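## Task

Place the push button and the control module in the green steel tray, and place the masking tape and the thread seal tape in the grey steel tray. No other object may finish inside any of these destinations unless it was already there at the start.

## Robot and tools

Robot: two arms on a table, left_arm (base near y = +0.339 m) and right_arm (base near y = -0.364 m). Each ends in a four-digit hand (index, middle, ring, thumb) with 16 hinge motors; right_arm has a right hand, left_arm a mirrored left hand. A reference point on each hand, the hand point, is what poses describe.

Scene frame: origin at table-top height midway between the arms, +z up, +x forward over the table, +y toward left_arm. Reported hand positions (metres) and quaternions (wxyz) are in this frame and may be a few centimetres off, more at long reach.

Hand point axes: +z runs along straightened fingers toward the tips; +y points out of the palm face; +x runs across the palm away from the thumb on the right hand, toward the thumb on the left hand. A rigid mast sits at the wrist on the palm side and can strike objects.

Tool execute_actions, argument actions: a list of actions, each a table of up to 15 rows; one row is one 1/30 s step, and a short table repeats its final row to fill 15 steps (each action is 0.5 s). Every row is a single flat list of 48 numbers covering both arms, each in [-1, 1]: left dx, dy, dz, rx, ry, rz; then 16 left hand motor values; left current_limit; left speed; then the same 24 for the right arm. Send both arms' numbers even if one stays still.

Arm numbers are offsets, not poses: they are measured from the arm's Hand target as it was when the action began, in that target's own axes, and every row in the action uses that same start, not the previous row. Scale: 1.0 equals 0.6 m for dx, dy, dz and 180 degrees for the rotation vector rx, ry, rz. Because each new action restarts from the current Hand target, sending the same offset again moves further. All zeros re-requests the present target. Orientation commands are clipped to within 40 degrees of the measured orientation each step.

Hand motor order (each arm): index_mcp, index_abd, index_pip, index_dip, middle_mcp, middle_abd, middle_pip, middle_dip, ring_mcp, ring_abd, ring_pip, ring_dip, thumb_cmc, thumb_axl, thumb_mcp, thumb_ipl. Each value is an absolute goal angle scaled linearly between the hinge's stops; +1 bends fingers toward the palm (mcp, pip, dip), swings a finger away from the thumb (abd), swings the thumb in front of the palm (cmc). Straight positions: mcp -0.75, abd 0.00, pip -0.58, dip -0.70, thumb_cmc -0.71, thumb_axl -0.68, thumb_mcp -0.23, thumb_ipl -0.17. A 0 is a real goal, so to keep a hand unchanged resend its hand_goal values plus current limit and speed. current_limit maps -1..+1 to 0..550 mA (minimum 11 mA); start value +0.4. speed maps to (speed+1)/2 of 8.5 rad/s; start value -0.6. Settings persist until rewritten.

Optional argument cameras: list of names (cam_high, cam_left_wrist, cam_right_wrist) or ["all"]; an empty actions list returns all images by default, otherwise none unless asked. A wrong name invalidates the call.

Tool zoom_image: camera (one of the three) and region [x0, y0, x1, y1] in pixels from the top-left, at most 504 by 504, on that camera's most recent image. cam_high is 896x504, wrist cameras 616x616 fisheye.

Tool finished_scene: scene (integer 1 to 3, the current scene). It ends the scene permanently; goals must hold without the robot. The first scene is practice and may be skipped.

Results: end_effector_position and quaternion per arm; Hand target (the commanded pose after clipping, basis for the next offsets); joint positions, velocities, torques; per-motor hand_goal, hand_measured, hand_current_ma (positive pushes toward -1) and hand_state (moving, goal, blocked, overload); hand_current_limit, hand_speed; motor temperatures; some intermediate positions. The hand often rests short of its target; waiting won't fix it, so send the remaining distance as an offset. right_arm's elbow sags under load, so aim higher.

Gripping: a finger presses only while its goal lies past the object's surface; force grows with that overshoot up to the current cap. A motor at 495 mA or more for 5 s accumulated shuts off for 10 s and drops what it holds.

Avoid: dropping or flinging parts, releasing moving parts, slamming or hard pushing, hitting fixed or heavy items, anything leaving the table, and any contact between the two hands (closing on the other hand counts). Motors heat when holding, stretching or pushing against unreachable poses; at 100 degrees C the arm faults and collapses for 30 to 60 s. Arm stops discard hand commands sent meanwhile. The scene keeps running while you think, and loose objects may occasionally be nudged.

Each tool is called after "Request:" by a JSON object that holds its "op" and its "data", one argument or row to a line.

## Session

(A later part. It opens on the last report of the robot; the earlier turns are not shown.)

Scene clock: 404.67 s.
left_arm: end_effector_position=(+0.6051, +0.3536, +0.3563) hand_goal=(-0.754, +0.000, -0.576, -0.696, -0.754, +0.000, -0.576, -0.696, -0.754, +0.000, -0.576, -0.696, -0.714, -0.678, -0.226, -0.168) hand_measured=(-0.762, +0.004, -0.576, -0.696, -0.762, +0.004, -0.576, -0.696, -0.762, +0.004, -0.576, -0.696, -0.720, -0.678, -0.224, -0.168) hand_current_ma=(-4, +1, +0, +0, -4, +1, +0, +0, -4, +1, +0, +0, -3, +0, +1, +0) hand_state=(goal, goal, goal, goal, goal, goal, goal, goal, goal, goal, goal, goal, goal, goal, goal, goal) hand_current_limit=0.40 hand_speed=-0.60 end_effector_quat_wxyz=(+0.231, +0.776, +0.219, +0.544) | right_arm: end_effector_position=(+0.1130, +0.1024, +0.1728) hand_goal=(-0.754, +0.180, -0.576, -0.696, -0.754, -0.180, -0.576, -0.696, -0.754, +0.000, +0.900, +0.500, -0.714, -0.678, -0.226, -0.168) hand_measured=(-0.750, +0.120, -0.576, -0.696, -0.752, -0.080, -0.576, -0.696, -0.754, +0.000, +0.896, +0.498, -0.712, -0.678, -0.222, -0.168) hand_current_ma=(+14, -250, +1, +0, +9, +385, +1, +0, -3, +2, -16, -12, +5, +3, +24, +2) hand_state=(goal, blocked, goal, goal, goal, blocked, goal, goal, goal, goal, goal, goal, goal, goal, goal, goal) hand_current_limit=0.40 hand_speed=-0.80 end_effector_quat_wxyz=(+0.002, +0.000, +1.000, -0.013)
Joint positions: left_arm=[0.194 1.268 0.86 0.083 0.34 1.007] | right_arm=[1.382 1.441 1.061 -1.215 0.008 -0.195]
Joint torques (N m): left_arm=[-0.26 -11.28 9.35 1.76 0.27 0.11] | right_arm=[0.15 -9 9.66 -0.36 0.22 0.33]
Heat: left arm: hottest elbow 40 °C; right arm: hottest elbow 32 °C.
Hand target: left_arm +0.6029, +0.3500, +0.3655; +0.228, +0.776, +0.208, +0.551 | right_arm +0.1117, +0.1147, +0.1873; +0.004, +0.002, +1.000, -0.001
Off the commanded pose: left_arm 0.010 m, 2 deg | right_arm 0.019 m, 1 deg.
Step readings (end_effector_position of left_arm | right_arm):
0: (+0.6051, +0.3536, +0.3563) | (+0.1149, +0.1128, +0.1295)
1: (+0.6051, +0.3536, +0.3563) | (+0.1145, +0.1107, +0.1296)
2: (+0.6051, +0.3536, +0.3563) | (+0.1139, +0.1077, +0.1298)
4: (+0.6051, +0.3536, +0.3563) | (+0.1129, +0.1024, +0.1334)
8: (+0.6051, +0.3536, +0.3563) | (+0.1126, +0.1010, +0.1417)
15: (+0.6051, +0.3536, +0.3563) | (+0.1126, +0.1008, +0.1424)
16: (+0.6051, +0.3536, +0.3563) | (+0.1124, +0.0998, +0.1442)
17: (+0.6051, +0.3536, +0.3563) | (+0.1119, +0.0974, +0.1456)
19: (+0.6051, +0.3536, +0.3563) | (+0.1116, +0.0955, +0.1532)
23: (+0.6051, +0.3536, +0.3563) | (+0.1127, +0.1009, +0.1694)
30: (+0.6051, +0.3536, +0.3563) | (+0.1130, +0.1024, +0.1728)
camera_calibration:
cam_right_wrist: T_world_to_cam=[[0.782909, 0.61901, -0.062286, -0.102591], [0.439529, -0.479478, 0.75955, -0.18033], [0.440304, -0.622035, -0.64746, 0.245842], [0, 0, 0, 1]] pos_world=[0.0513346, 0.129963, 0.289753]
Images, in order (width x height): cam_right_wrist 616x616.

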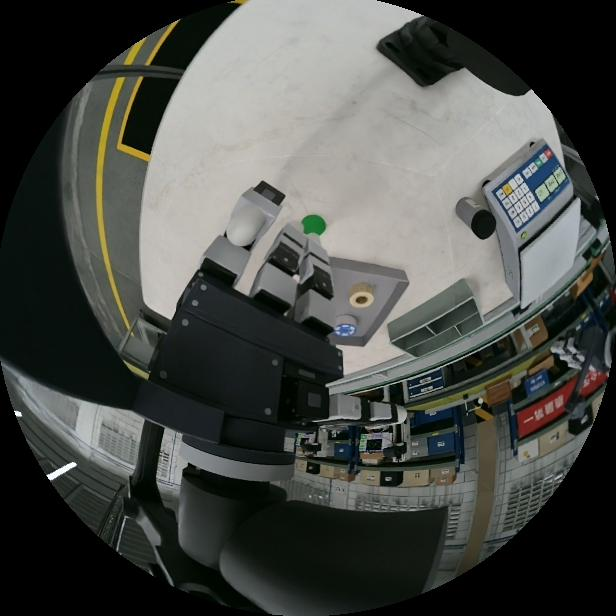

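Request:
{"op": "execute_actions", "data": {
  "actions": [
    [[0,0,0,0,0,0,-0.754,0,-0.576,-0.696,-0.754,0,-0.576,-0.696,-0.754,0,-0.576,-0.696,-0.714,-0.678,-0.226,-0.168,0.4,-0.6,-0.078,-0.081,-0.03,0,0,0,-0.754,-0.2,-0.576,-0.696,-0.754,0.2,-0.576,-0.696,-0.754,0,0.9,0.5,-0.714,-0.678,-0.226,-0.168,0.4,-0.6]],
    [[0,0,0,0,0,0,-0.754,0,-0.576,-0.696,-0.754,0,-0.576,-0.696,-0.754,0,-0.576,-0.696,-0.714,-0.678,-0.226,-0.168,0.4,-0.6,-0.078,-0.081,0,0,0,0.185,-0.754,-0.2,-0.576,-0.696,-0.754,0.2,-0.576,-0.696,-0.754,0,0.9,0.5,-0.714,-0.678,-0.226,-0.168,0.4,-0.6]],
    [[0,0,0,0,0,0,-0.754,0,-0.576,-0.696,-0.754,0,-0.576,-0.696,-0.754,0,-0.576,-0.696,-0.714,-0.678,-0.226,-0.168,0.4,-0.6,0,0,0,0,0,0.185,-0.754,-0.2,-0.576,-0.696,-0.754,0.2,-0.576,-0.696,-0.754,0,0.9,0.5,-0.714,-0.678,-0.226,-0.168,0.4,-0.6]],
    [[0,0,0,0,0,0,-0.754,0,-0.576,-0.696,-0.754,0,-0.576,-0.696,-0.754,0,-0.576,-0.696,-0.714,-0.678,-0.226,-0.168,0.4,-0.6,0,0,0.03,0,0,0.185,-0.754,-0.2,-0.576,-0.696,-0.754,0.2,-0.576,-0.696,-0.754,0,0.9,0.5,-0.714,-0.678,-0.226,-0.168,0.4,-0.6]]
  ],
  "cameras": ["cam_right_wrist","cam_high"]
}}

Request:
{"op": "zoom_image", "data": {
  "camera": "cam_right_wrist",
  "region": [210, 150, 390, 330]
}}

Scene clock: 423.97 s.
left_arm: end_effector_position=(+0.6051, +0.3536, +0.3563) hand_goal=(-0.754, +0.000, -0.576, -0.696, -0.754, +0.000, -0.576, -0.696, -0.754, +0.000, -0.576, -0.696, -0.714, -0.678, -0.226, -0.168) hand_measured=(-0.762, +0.004, -0.576, -0.696, -0.762, +0.004, -0.576, -0.696, -0.762, +0.004, -0.576, -0.696, -0.720, -0.678, -0.224, -0.168) hand_current_ma=(-4, +1, +0, +0, -4, +1, +0, +0, -4, +1, +0, +0, -3, +0, +1, +0) hand_state=(goal, goal, goal, goal, goal, goal, goal, goal, goal, goal, goal, goal, goal, goal, goal, goal) hand_current_limit=0.40 hand_speed=-0.60 end_effector_quat_wxyz=(+0.231, +0.776, +0.219, +0.544) | right_arm: end_effector_position=(+0.2035, +0.0031, +0.1732) hand_goal=(-0.754, -0.200, -0.576, -0.696, -0.754, +0.200, -0.576, -0.696, -0.754, +0.000, +0.900, +0.500, -0.714, -0.678, -0.226, -0.168) hand_measured=(-0.754, -0.200, -0.574, -0.696, -0.754, +0.196, -0.576, -0.696, -0.756, +0.000, +0.896, +0.498, -0.712, -0.678, -0.222, -0.168) hand_current_ma=(+4, +3, +5, +0, +4, -12, +2, +0, -7, +2, -16, -11, +4, +3, +23, +2) hand_state=(goal, goal, goal, goal, goal, goal, goal, goal, goal, goal, goal, goal, goal, goal, goal, goal) hand_current_limit=0.40 hand_speed=-0.60 end_effector_quat_wxyz=(+0.013, +0.764, +0.645, -0.014)
Joint positions: left_arm=[0.194 1.268 0.86 0.083 0.34 1.007] | right_arm=[1.313 1.525 1.145 -1.228 0.006 1.474]
Joint torques (N m): left_arm=[-0.21 -11.4 9.44 1.76 0.27 0.13] | right_arm=[-0.21 -9.93 9.87 -0.35 0.32 0.34]
Heat: left arm: hottest elbow 40 °C; right arm: hottest elbow 34 °C.
Hand target: left_arm +0.6029, +0.3500, +0.3655; +0.228, +0.776, +0.208, +0.551 | right_arm +0.2048, +0.0173, +0.1883; +0.004, +0.767, +0.642, +0.003
Off the commanded pose: left_arm 0.010 m, 2 deg | right_arm 0.021 m, 2 deg.
Step readings (end_effector_position of left_arm | right_arm):
0: (+0.6051, +0.3536, +0.3563) | (+0.1130, +0.1024, +0.1728)
1: (+0.6051, +0.3536, +0.3563) | (+0.1149, +0.0994, +0.1742)
2: (+0.6051, +0.3536, +0.3563) | (+0.1175, +0.0953, +0.1758)
4: (+0.6051, +0.3536, +0.3563) | (+0.1358, +0.0796, +0.1854)
8: (+0.6051, +0.3536, +0.3563) | (+0.1665, +0.0635, +0.2073)
15: (+0.6051, +0.3536, +0.3563) | (+0.1647, +0.0633, +0.2075)
16: (+0.6051, +0.3536, +0.3563) | (+0.1674, +0.0590, +0.2056)
17: (+0.6051, +0.3536, +0.3563) | (+0.1714, +0.0538, +0.2047)
19: (+0.6051, +0.3536, +0.3563) | (+0.1803, +0.0364, +0.2020)
23: (+0.6051, +0.3536, +0.3563) | (+0.1929, +0.0222, +0.2031)
30: (+0.6051, +0.3536, +0.3563) | (+0.1995, +0.0163, +0.2030)
31: (+0.6051, +0.3536, +0.3563) | (+0.1996, +0.0135, +0.2012)
32: (+0.6051, +0.3536, +0.3563) | (+0.1998, +0.0104, +0.2000)
34: (+0.6051, +0.3536, +0.3563) | (+0.1961, +0.0087, +0.1961)
38: (+0.6051, +0.3536, +0.3563) | (+0.1930, +0.0104, +0.1898)
45: (+0.6051, +0.3536, +0.3563) | (+0.1987, +0.0037, +0.1892)
46: (+0.6051, +0.3536, +0.3563) | (+0.1978, +0.0022, +0.1878)
47: (+0.6051, +0.3536, +0.3563) | (+0.1966, +0.0015, +0.1862)
49: (+0.6051, +0.3536, +0.3563) | (+0.1999, +0.0094, +0.1829)
53: (+0.6051, +0.3536, +0.3563) | (+0.2061, +0.0146, +0.1750)
60: (+0.6051, +0.3536, +0.3563) | (+0.2045, +0.0055, +0.1731)
camera_calibration:
cam_right_wrist: T_world_to_cam=[[0.481404, -0.876312, -0.0181074, -0.0536465], [-0.562477, -0.32471, 0.760383, -0.0647789], [-0.672212, -0.355867, -0.649222, 0.370282], [0, 0, 0, 1]] pos_world=[0.238297, 0.0637255, 0.28868]
Images, in order (width x height): cam_high 896x504, cam_right_wrist 616x616.

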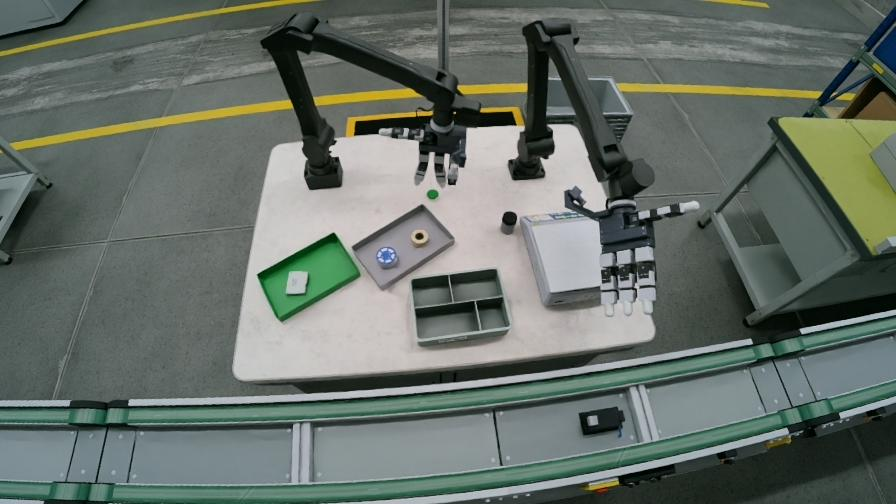

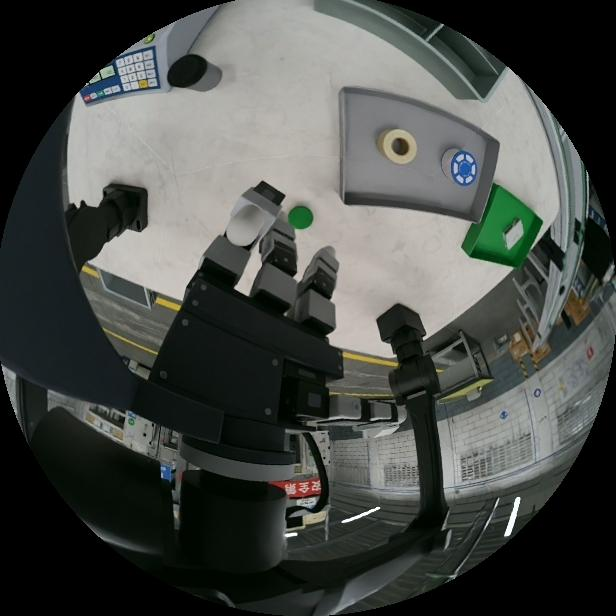

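Scaled by 2.800 from the camera's 616x616 image, which has a finer 880x880 frame.

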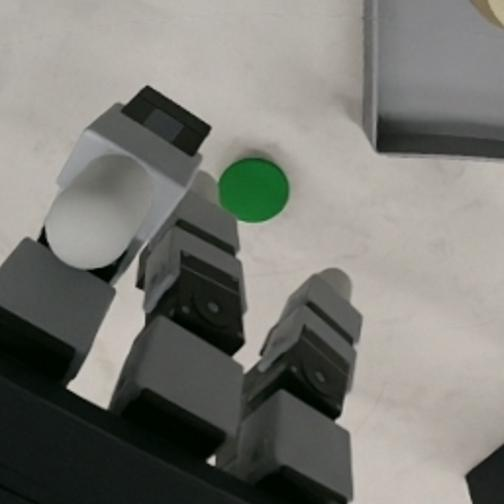

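Request:
{"op": "execute_actions", "data": {
  "actions": [
    [[0,0,0,0,0,0,-0.754,0,-0.576,-0.696,-0.754,0,-0.576,-0.696,-0.754,0,-0.576,-0.696,-0.714,-0.678,-0.226,-0.168,0.4,-0.6,-0.006,-0.003,0.05,0,0,0,-0.754,-0.2,-0.576,-0.696,-0.754,0.2,-0.576,-0.696,-0.754,0,0.9,0.5,-0.714,-0.678,-0.226,-0.168,0.4,-0.6]],
    [[0,0,0,0,0,0,-0.754,0,-0.576,-0.696,-0.754,0,-0.576,-0.696,-0.754,0,-0.576,-0.696,-0.714,-0.678,-0.226,-0.168,0.4,-0.6,0,0,0.045,0,0,0,-0.754,-0.2,-0.576,-0.696,-0.754,0.2,-0.576,-0.696,-0.754,0,0.9,0.5,-0.714,-0.678,-0.226,-0.168,0.4,-0.6]]
  ],
  "cameras": ["cam_right_wrist"]
}}

Request:
{"op": "zoom_image", "data": {
  "camera": "cam_right_wrist",
  "region": [230, 170, 370, 310]
}}

Scene clock: 435.83 s.
left_arm: end_effector_position=(+0.6051, +0.3536, +0.3563) hand_goal=(-0.754, +0.000, -0.576, -0.696, -0.754, +0.000, -0.576, -0.696, -0.754, +0.000, -0.576, -0.696, -0.714, -0.678, -0.226, -0.168) hand_measured=(-0.762, +0.004, -0.576, -0.696, -0.762, +0.004, -0.576, -0.696, -0.762, +0.004, -0.576, -0.696, -0.720, -0.678, -0.224, -0.168) hand_current_ma=(-4, +1, +0, +0, -4, +1, +0, +0, -4, +1, +0, +0, -3, +0, +1, +0) hand_state=(goal, goal, goal, goal, goal, goal, goal, goal, goal, goal, goal, goal, goal, goal, goal, goal) hand_current_limit=0.40 hand_speed=-0.60 end_effector_quat_wxyz=(+0.231, +0.776, +0.219, +0.544) | right_arm: end_effector_position=(+0.2055, +0.0099, +0.1310) hand_goal=(-0.754, -0.200, -0.576, -0.696, -0.754, +0.200, -0.576, -0.696, -0.754, +0.000, +0.900, +0.500, -0.714, -0.678, -0.226, -0.168) hand_measured=(-0.754, -0.200, -0.574, -0.696, -0.754, +0.196, -0.576, -0.696, -0.756, +0.000, +0.896, +0.498, -0.712, -0.678, -0.222, -0.168) hand_current_ma=(+4, +2, +5, +0, +4, -12, +2, +0, -7, +2, -16, -11, +4, +3, +21, +2) hand_state=(goal, goal, goal, goal, goal, goal, goal, goal, goal, goal, goal, goal, goal, goal, goal, goal) hand_current_limit=0.40 hand_speed=-0.60 end_effector_quat_wxyz=(+0.007, +0.765, +0.644, -0.003)
Joint positions: left_arm=[0.194 1.268 0.86 0.083 0.34 1.007] | right_arm=[1.313 1.577 1.085 -1.091 0.007 1.479]
Joint torques (N m): left_arm=[-0.44 -11.46 9.39 1.87 0.26 0.11] | right_arm=[0.09 -9.7 6.75 0.36 0.32 0.32]
Heat: left arm: hottest elbow 40 °C; right arm: hottest elbow 34 °C.
Hand target: left_arm +0.6029, +0.3500, +0.3655; +0.228, +0.776, +0.208, +0.551 | right_arm +0.2029, +0.0139, +0.1313; +0.004, +0.767, +0.642, +0.003
Off the commanded pose: left_arm 0.010 m, 2 deg | right_arm 0.005 m, 1 deg.
Step readings (end_effector_position of left_arm | right_arm):
0: (+0.6051, +0.3536, +0.3563) | (+0.2034, +0.0030, +0.1732)
1: (+0.6051, +0.3536, +0.3563) | (+0.2038, +0.0040, +0.1721)
2: (+0.6051, +0.3536, +0.3563) | (+0.2046, +0.0068, +0.1705)
4: (+0.6051, +0.3536, +0.3563) | (+0.2057, +0.0107, +0.1670)
8: (+0.6051, +0.3536, +0.3563) | (+0.2060, +0.0119, +0.1633)
15: (+0.6051, +0.3536, +0.3563) | (+0.2060, +0.0116, +0.1629)
16: (+0.6051, +0.3536, +0.3563) | (+0.2060, +0.0116, +0.1600)
17: (+0.6051, +0.3536, +0.3563) | (+0.2066, +0.0139, +0.1570)
19: (+0.6051, +0.3536, +0.3563) | (+0.2067, +0.0142, +0.1480)
23: (+0.6051, +0.3536, +0.3563) | (+0.2055, +0.0097, +0.1335)
30: (+0.6051, +0.3536, +0.3563) | (+0.2055, +0.0099, +0.1310)
camera_calibration:
cam_right_wrist: T_world_to_cam=[[0.477692, -0.877832, -0.0349401, -0.0464501], [-0.570041, -0.339973, 0.747978, -0.0259757], [-0.668478, -0.337386, -0.662803, 0.34753], [0, 0, 0, 1]] pos_world=[0.239698, 0.0676455, 0.24815]
Images, in order (width x height): cam_right_wrist 616x616.

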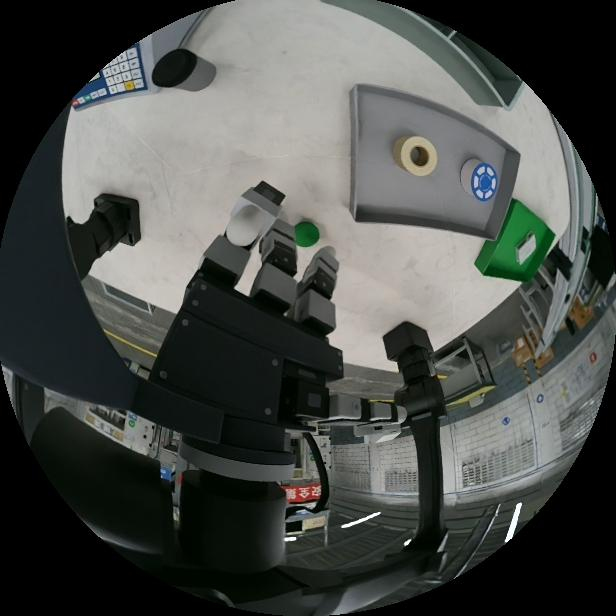

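Scaled by 3.600 from the camera's 616x616 image, which has a finer 880x880 frame.

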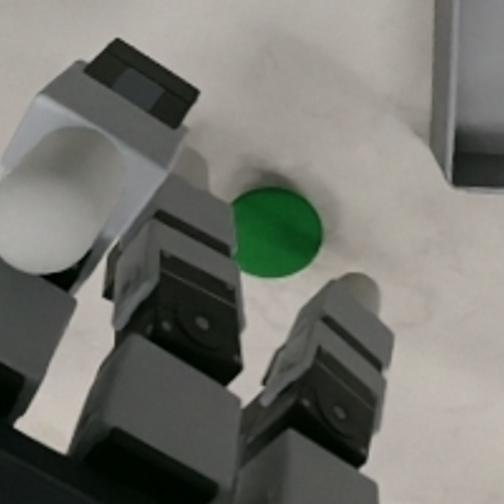

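Request:
{"op": "execute_actions", "data": {
  "actions": [
    [[0,0,0,0,0,0,-0.754,0,-0.576,-0.696,-0.754,0,-0.576,-0.696,-0.754,0,-0.576,-0.696,-0.714,-0.678,-0.226,-0.168,0.4,-0.6,0,0,0,0,0,0,-0.754,0.18,-0.576,-0.696,-0.754,-0.18,-0.576,-0.696,-0.754,0,0.9,0.5,-0.714,-0.678,-0.226,-0.168,0.4,-0.8]],
    [[0,0,0,0,0,0,-0.754,0,-0.576,-0.696,-0.754,0,-0.576,-0.696,-0.754,0,-0.576,-0.696,-0.714,-0.678,-0.226,-0.168,0.4,-0.6,0,0,0,0,0,0,-0.754,0.18,-0.576,-0.696,-0.754,-0.18,-0.576,-0.696,-0.754,0,0.9,0.5,-0.714,-0.678,-0.226,-0.168,0.4,-0.8]],
    [[0,0,0,0,0,0,-0.754,0,-0.576,-0.696,-0.754,0,-0.576,-0.696,-0.754,0,-0.576,-0.696,-0.714,-0.678,-0.226,-0.168,0.4,-0.6,0,0,-0.04,0,0,0,-0.754,0.18,-0.576,-0.696,-0.754,-0.18,-0.576,-0.696,-0.754,0,0.9,0.5,-0.714,-0.678,-0.226,-0.168,0.4,-0.8]],
    [[0,0,0,0,0,0,-0.754,0,-0.576,-0.696,-0.754,0,-0.576,-0.696,-0.754,0,-0.576,-0.696,-0.714,-0.678,-0.226,-0.168,0.4,-0.6,0,0,-0.04,0,0,0,-0.754,0.18,-0.576,-0.696,-0.754,-0.18,-0.576,-0.696,-0.754,0,0.9,0.5,-0.714,-0.678,-0.226,-0.168,0.4,-0.8]]
  ],
  "cameras": ["cam_right_wrist"]
}}

Scene clock: 458.50 s.
left_arm: end_effector_position=(+0.6051, +0.3536, +0.3563) hand_goal=(-0.754, +0.000, -0.576, -0.696, -0.754, +0.000, -0.576, -0.696, -0.754, +0.000, -0.576, -0.696, -0.714, -0.678, -0.226, -0.168) hand_measured=(-0.762, +0.004, -0.576, -0.696, -0.762, +0.004, -0.576, -0.696, -0.762, +0.004, -0.576, -0.696, -0.720, -0.678, -0.224, -0.168) hand_current_ma=(-4, +1, +0, +0, -4, +1, +0, +0, -4, +1, +0, +0, -3, +0, +1, +0) hand_state=(goal, goal, goal, goal, goal, goal, goal, goal, goal, goal, goal, goal, goal, goal, goal, goal) hand_current_limit=0.40 hand_speed=-0.60 end_effector_quat_wxyz=(+0.231, +0.776, +0.219, +0.544) | right_arm: end_effector_position=(+0.2032, +0.0012, +0.1657) hand_goal=(-0.754, +0.180, -0.576, -0.696, -0.754, -0.180, -0.576, -0.696, -0.754, +0.000, +0.900, +0.500, -0.714, -0.678, -0.226, -0.168) hand_measured=(-0.752, +0.122, -0.574, -0.696, -0.754, -0.078, -0.576, -0.696, -0.756, +0.000, +0.896, +0.498, -0.712, -0.678, -0.222, -0.168) hand_current_ma=(+5, -237, +5, +0, +4, +385, +2, +0, -7, +2, -16, -11, +4, +3, +24, +2) hand_state=(goal, blocked, goal, goal, goal, blocked, goal, goal, goal, goal, goal, goal, goal, goal, goal, goal) hand_current_limit=0.40 hand_speed=-0.80 end_effector_quat_wxyz=(+0.011, +0.765, +0.644, -0.009)
Joint positions: left_arm=[0.194 1.268 0.86 0.083 0.34 1.007] | right_arm=[1.313 1.524 1.123 -1.198 0.008 1.479]
Joint torques (N m): left_arm=[-0.26 -11.81 9.36 1.83 0.27 0.11] | right_arm=[-0.03 -9.7 9.55 -0.53 0.3 0.32]
Heat: left arm: hottest elbow 40 °C; right arm: hottest elbow 33 °C.
Hand target: left_arm +0.6029, +0.3500, +0.3655; +0.228, +0.776, +0.208, +0.551 | right_arm +0.2026, +0.0141, +0.1793; +0.004, +0.767, +0.642, +0.003
Off the commanded pose: left_arm 0.010 m, 2 deg | right_arm 0.019 m, 2 deg.
Step readings (end_effector_position of left_arm | right_arm):
0: (+0.6051, +0.3536, +0.3563) | (+0.2055, +0.0099, +0.1310)
1: (+0.6051, +0.3536, +0.3563) | (+0.2055, +0.0099, +0.1310)
2: (+0.6051, +0.3536, +0.3563) | (+0.2055, +0.0099, +0.1310)
4: (+0.6051, +0.3536, +0.3563) | (+0.2055, +0.0099, +0.1310)
8: (+0.6051, +0.3536, +0.3563) | (+0.2055, +0.0099, +0.1310)
15: (+0.6051, +0.3536, +0.3563) | (+0.2056, +0.0099, +0.1311)
16: (+0.6051, +0.3536, +0.3563) | (+0.2056, +0.0099, +0.1311)
17: (+0.6051, +0.3536, +0.3563) | (+0.2056, +0.0099, +0.1311)
19: (+0.6051, +0.3536, +0.3563) | (+0.2056, +0.0099, +0.1311)
23: (+0.6051, +0.3536, +0.3563) | (+0.2056, +0.0099, +0.1311)
30: (+0.6051, +0.3536, +0.3563) | (+0.2056, +0.0099, +0.1311)
31: (+0.6051, +0.3536, +0.3563) | (+0.2051, +0.0083, +0.1318)
32: (+0.6051, +0.3536, +0.3563) | (+0.2046, +0.0064, +0.1328)
34: (+0.6051, +0.3536, +0.3563) | (+0.2036, +0.0027, +0.1366)
38: (+0.6051, +0.3536, +0.3563) | (+0.2032, +0.0012, +0.1424)
45: (+0.6051, +0.3536, +0.3563) | (+0.2031, +0.0009, +0.1427)
46: (+0.6051, +0.3536, +0.3563) | (+0.2029, +0.0001, +0.1445)
47: (+0.6051, +0.3536, +0.3563) | (+0.2024, -0.0020, +0.1466)
49: (+0.6051, +0.3536, +0.3563) | (+0.2020, -0.0034, +0.1531)
53: (+0.6051, +0.3536, +0.3563) | (+0.2028, -0.0005, +0.1632)
60: (+0.6051, +0.3536, +0.3563) | (+0.2032, +0.0012, +0.1657)
camera_calibration:
cam_right_wrist: T_world_to_cam=[[0.477206, -0.878489, -0.0230525, -0.053587], [-0.567292, -0.327982, 0.755386, -0.0579361], [-0.671159, -0.347397, -0.654875, 0.365322], [0, 0, 0, 1]] pos_world=[0.237895, 0.0608342, 0.281769]
Images, in order (width x height): cam_right_wrist 616x616.

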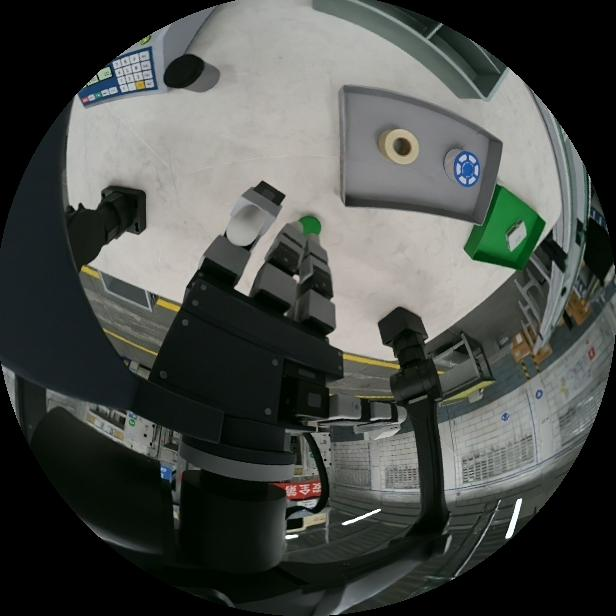

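Request:
{"op": "zoom_image", "data": {
  "camera": "cam_right_wrist",
  "region": [240, 170, 380, 310]
}}

Scaled by 3.600 from the camera's 616x616 image, which has a finer 880x880 frame.

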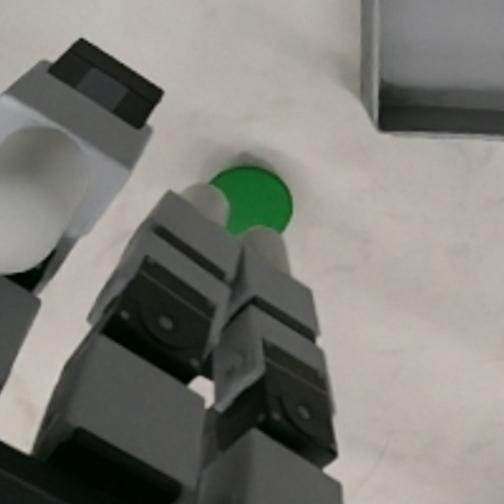

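Request:
{"op": "execute_actions", "data": {
  "actions": [
    [[0,0,0,0,0,0,-0.754,0,-0.576,-0.696,-0.754,0,-0.576,-0.696,-0.754,0,-0.576,-0.696,-0.714,-0.678,-0.226,-0.168,0.4,-0.6,-0.03,0,0,0,0,0,-0.754,-0.22,-0.576,-0.696,-0.754,0.22,-0.576,-0.696,-0.754,0,0.9,0.5,-0.714,-0.678,-0.226,-0.168,0.4,-0.8]],
    [[0,0,0,0,0,0,-0.754,0,-0.576,-0.696,-0.754,0,-0.576,-0.696,-0.754,0,-0.576,-0.696,-0.714,-0.678,-0.226,-0.168,0.4,-0.6,0,0,0.03,0,0,0,-0.754,-0.22,-0.576,-0.696,-0.754,0.22,-0.576,-0.696,-0.754,0,0.9,0.5,-0.714,-0.678,-0.226,-0.168,0.4,-0.8]]
  ],
  "cameras": ["cam_right_wrist"]
}}

Request:
{"op": "zoom_image", "data": {
  "camera": "cam_right_wrist",
  "region": [240, 170, 380, 310]
}}

Scene clock: 476.07 s.
left_arm: end_effector_position=(+0.6051, +0.3536, +0.3563) hand_goal=(-0.754, +0.000, -0.576, -0.696, -0.754, +0.000, -0.576, -0.696, -0.754, +0.000, -0.576, -0.696, -0.714, -0.678, -0.226, -0.168) hand_measured=(-0.762, +0.004, -0.576, -0.696, -0.762, +0.004, -0.576, -0.696, -0.762, +0.004, -0.576, -0.696, -0.720, -0.678, -0.224, -0.168) hand_current_ma=(-4, +1, +0, +0, -4, +1, +0, +0, -4, +1, +0, +0, -3, +0, +1, +0) hand_state=(goal, goal, goal, goal, goal, goal, goal, goal, goal, goal, goal, goal, goal, goal, goal, goal) hand_current_limit=0.40 hand_speed=-0.60 end_effector_quat_wxyz=(+0.231, +0.776, +0.219, +0.544) | right_arm: end_effector_position=(+0.2011, -0.0068, +0.1640) hand_goal=(-0.754, -0.220, -0.576, -0.696, -0.754, +0.220, -0.576, -0.696, -0.754, +0.000, +0.900, +0.500, -0.714, -0.678, -0.226, -0.168) hand_measured=(-0.752, -0.216, -0.574, -0.696, -0.754, +0.216, -0.576, -0.696, -0.756, +0.000, +0.896, +0.498, -0.712, -0.678, -0.222, -0.168) hand_current_ma=(+5, +18, +5, +0, +4, -18, +2, +0, -7, +2, -16, -11, +4, +3, +24, +2) hand_state=(goal, goal, goal, goal, goal, goal, goal, goal, goal, goal, goal, goal, goal, goal, goal, goal) hand_current_limit=0.40 hand_speed=-0.80 end_effector_quat_wxyz=(+0.005, +0.765, +0.644, +0.000)
Joint positions: left_arm=[0.194 1.268 0.86 0.083 0.34 1.007] | right_arm=[1.313 1.49 1.081 -1.167 0.008 1.479]
Joint torques (N m): left_arm=[-0.21 -11.34 9.36 1.84 0.27 0.11] | right_arm=[-0.21 -8.88 6.89 0.42 0.31 0.28]
Heat: left arm: hottest elbow 40 °C; right arm: hottest elbow 34 °C.
Hand target: left_arm +0.6029, +0.3500, +0.3655; +0.228, +0.776, +0.208, +0.551 | right_arm +0.1995, -0.0038, +0.1614; +0.004, +0.767, +0.642, +0.003
Off the commanded pose: left_arm 0.010 m, 2 deg | right_arm 0.004 m, 0 deg.
Step readings (end_effector_position of left_arm | right_arm):
0: (+0.6051, +0.3536, +0.3563) | (+0.2032, +0.0012, +0.1657)
1: (+0.6051, +0.3536, +0.3563) | (+0.2031, +0.0008, +0.1665)
2: (+0.6051, +0.3536, +0.3563) | (+0.2028, -0.0003, +0.1669)
4: (+0.6051, +0.3536, +0.3563) | (+0.2023, -0.0022, +0.1706)
8: (+0.6051, +0.3536, +0.3563) | (+0.2022, -0.0026, +0.1781)
15: (+0.6051, +0.3536, +0.3563) | (+0.2022, -0.0025, +0.1791)
16: (+0.6051, +0.3536, +0.3563) | (+0.2021, -0.0029, +0.1776)
17: (+0.6051, +0.3536, +0.3563) | (+0.2023, -0.0022, +0.1758)
19: (+0.6051, +0.3536, +0.3563) | (+0.2019, -0.0037, +0.1708)
23: (+0.6051, +0.3536, +0.3563) | (+0.2009, -0.0072, +0.1645)
30: (+0.6051, +0.3536, +0.3563) | (+0.2011, -0.0068, +0.1640)
camera_calibration:
cam_right_wrist: T_world_to_cam=[[0.477346, -0.877795, -0.040208, -0.0568292], [-0.571934, -0.345106, 0.744173, -0.0578782], [-0.667107, -0.332232, -0.666776, 0.361223], [0, 0, 0, 1]] pos_world=[0.234999, 0.0501513, 0.281641]
Images, in order (width x height): cam_right_wrist 616x616.

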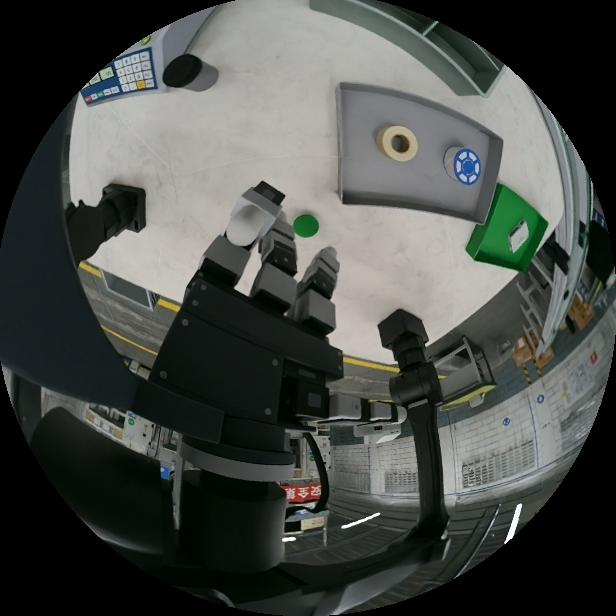

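Scaled by 3.600 from the camera's 616x616 image, which has a finer 880x880 frame.

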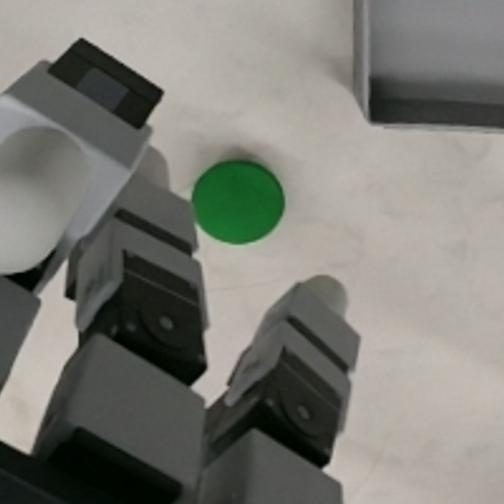

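Request:
{"op": "execute_actions", "data": {
  "actions": [
    [[0,0,0,0,0,0,-0.754,0,-0.576,-0.696,-0.754,0,-0.576,-0.696,-0.754,0,-0.576,-0.696,-0.714,-0.678,-0.226,-0.168,0.4,-0.6,-0.003,-0.008,0.03,0,0,0,-0.754,-0.22,-0.576,-0.696,-0.754,0.22,-0.576,-0.696,-0.754,0,0.9,0.5,-0.714,-0.678,-0.226,-0.168,0.4,-0.8]],
    [[0,0,0,0,0,0,-0.754,0,-0.576,-0.696,-0.754,0,-0.576,-0.696,-0.754,0,-0.576,-0.696,-0.714,-0.678,-0.226,-0.168,0.4,-0.6,0,0,0.03,0,0,0,-0.754,-0.22,-0.576,-0.696,-0.754,0.22,-0.576,-0.696,-0.754,0,0.9,0.5,-0.714,-0.678,-0.226,-0.168,0.4,-0.8]]
  ],
  "cameras": ["cam_right_wrist"]
}}

Request:
{"op": "zoom_image", "data": {
  "camera": "cam_right_wrist",
  "region": [240, 170, 380, 310]
}}

Scene clock: 483.00 s.
left_arm: end_effector_position=(+0.6051, +0.3536, +0.3563) hand_goal=(-0.754, +0.000, -0.576, -0.696, -0.754, +0.000, -0.576, -0.696, -0.754, +0.000, -0.576, -0.696, -0.714, -0.678, -0.226, -0.168) hand_measured=(-0.762, +0.004, -0.576, -0.696, -0.762, +0.004, -0.576, -0.696, -0.762, +0.004, -0.576, -0.696, -0.720, -0.678, -0.224, -0.168) hand_current_ma=(-4, +1, +0, +0, -4, +1, +0, +0, -4, +1, +0, +0, -3, +0, +1, +0) hand_state=(goal, goal, goal, goal, goal, goal, goal, goal, goal, goal, goal, goal, goal, goal, goal, goal) hand_current_limit=0.40 hand_speed=-0.60 end_effector_quat_wxyz=(+0.231, +0.776, +0.219, +0.544) | right_arm: end_effector_position=(+0.1990, -0.0082, +0.1279) hand_goal=(-0.754, -0.220, -0.576, -0.696, -0.754, +0.220, -0.576, -0.696, -0.754, +0.000, +0.900, +0.500, -0.714, -0.678, -0.226, -0.168) hand_measured=(-0.752, -0.216, -0.574, -0.696, -0.754, +0.216, -0.576, -0.696, -0.756, +0.000, +0.896, +0.498, -0.712, -0.678, -0.222, -0.168) hand_current_ma=(+5, +13, +5, +0, +4, -16, +2, +0, -7, +2, -16, -11, +4, +3, +24, +2) hand_state=(goal, goal, goal, goal, goal, goal, goal, goal, goal, goal, goal, goal, goal, goal, goal, goal) hand_current_limit=0.40 hand_speed=-0.80 end_effector_quat_wxyz=(+0.005, +0.766, +0.642, +0.000)
Joint positions: left_arm=[0.194 1.268 0.86 0.083 0.34 1.007] | right_arm=[1.317 1.531 1.021 -1.067 0.008 1.487]
Joint torques (N m): left_arm=[-0.26 -11.4 9.44 1.8 0.27 0.14] | right_arm=[0.26 -9 6.48 0.4 0.3 0.32]
Heat: left arm: hottest elbow 40 °C; right arm: hottest elbow 33 °C.
Hand target: left_arm +0.6029, +0.3500, +0.3655; +0.228, +0.776, +0.208, +0.551 | right_arm +0.1948, -0.0048, +0.1254; +0.004, +0.767, +0.642, +0.003
Off the commanded pose: left_arm 0.010 m, 2 deg | right_arm 0.006 m, 0 deg.
Step readings (end_effector_position of left_arm | right_arm):
0: (+0.6051, +0.3536, +0.3563) | (+0.2011, -0.0068, +0.1640)
1: (+0.6051, +0.3536, +0.3563) | (+0.2009, -0.0069, +0.1621)
2: (+0.6051, +0.3536, +0.3563) | (+0.2009, -0.0051, +0.1600)
4: (+0.6051, +0.3536, +0.3563) | (+0.2001, -0.0057, +0.1539)
8: (+0.6051, +0.3536, +0.3563) | (+0.1988, -0.0091, +0.1463)
15: (+0.6051, +0.3536, +0.3563) | (+0.1989, -0.0087, +0.1455)
16: (+0.6051, +0.3536, +0.3563) | (+0.1989, -0.0085, +0.1437)
17: (+0.6051, +0.3536, +0.3563) | (+0.1994, -0.0067, +0.1422)
19: (+0.6051, +0.3536, +0.3563) | (+0.1997, -0.0058, +0.1369)
23: (+0.6051, +0.3536, +0.3563) | (+0.1990, -0.0082, +0.1290)
30: (+0.6051, +0.3536, +0.3563) | (+0.1990, -0.0082, +0.1279)
camera_calibration:
cam_right_wrist: T_world_to_cam=[[0.474382, -0.879415, -0.0398911, -0.0579994], [-0.573098, -0.342908, 0.744293, -0.0324103], [-0.668221, -0.330218, -0.666661, 0.335452], [0, 0, 0, 1]] pos_world=[0.233096, 0.0486531, 0.245442]
Images, in order (width x height): cam_right_wrist 616x616.

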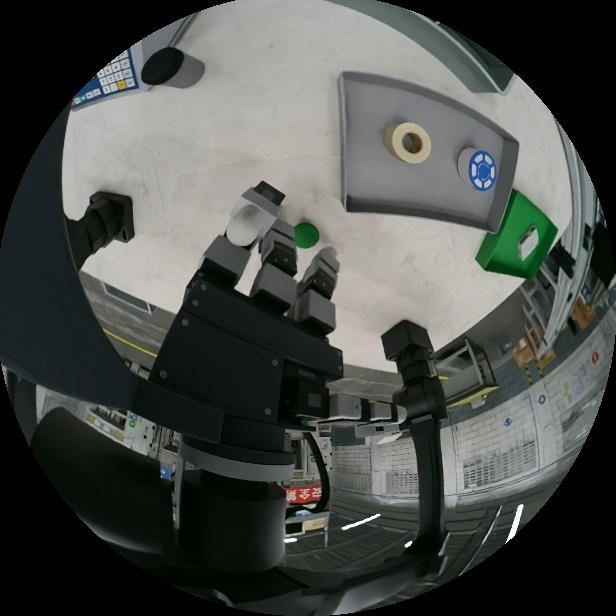

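Scaled by 3.600 from the camera's 616x616 image, which has a finer 880x880 frame.

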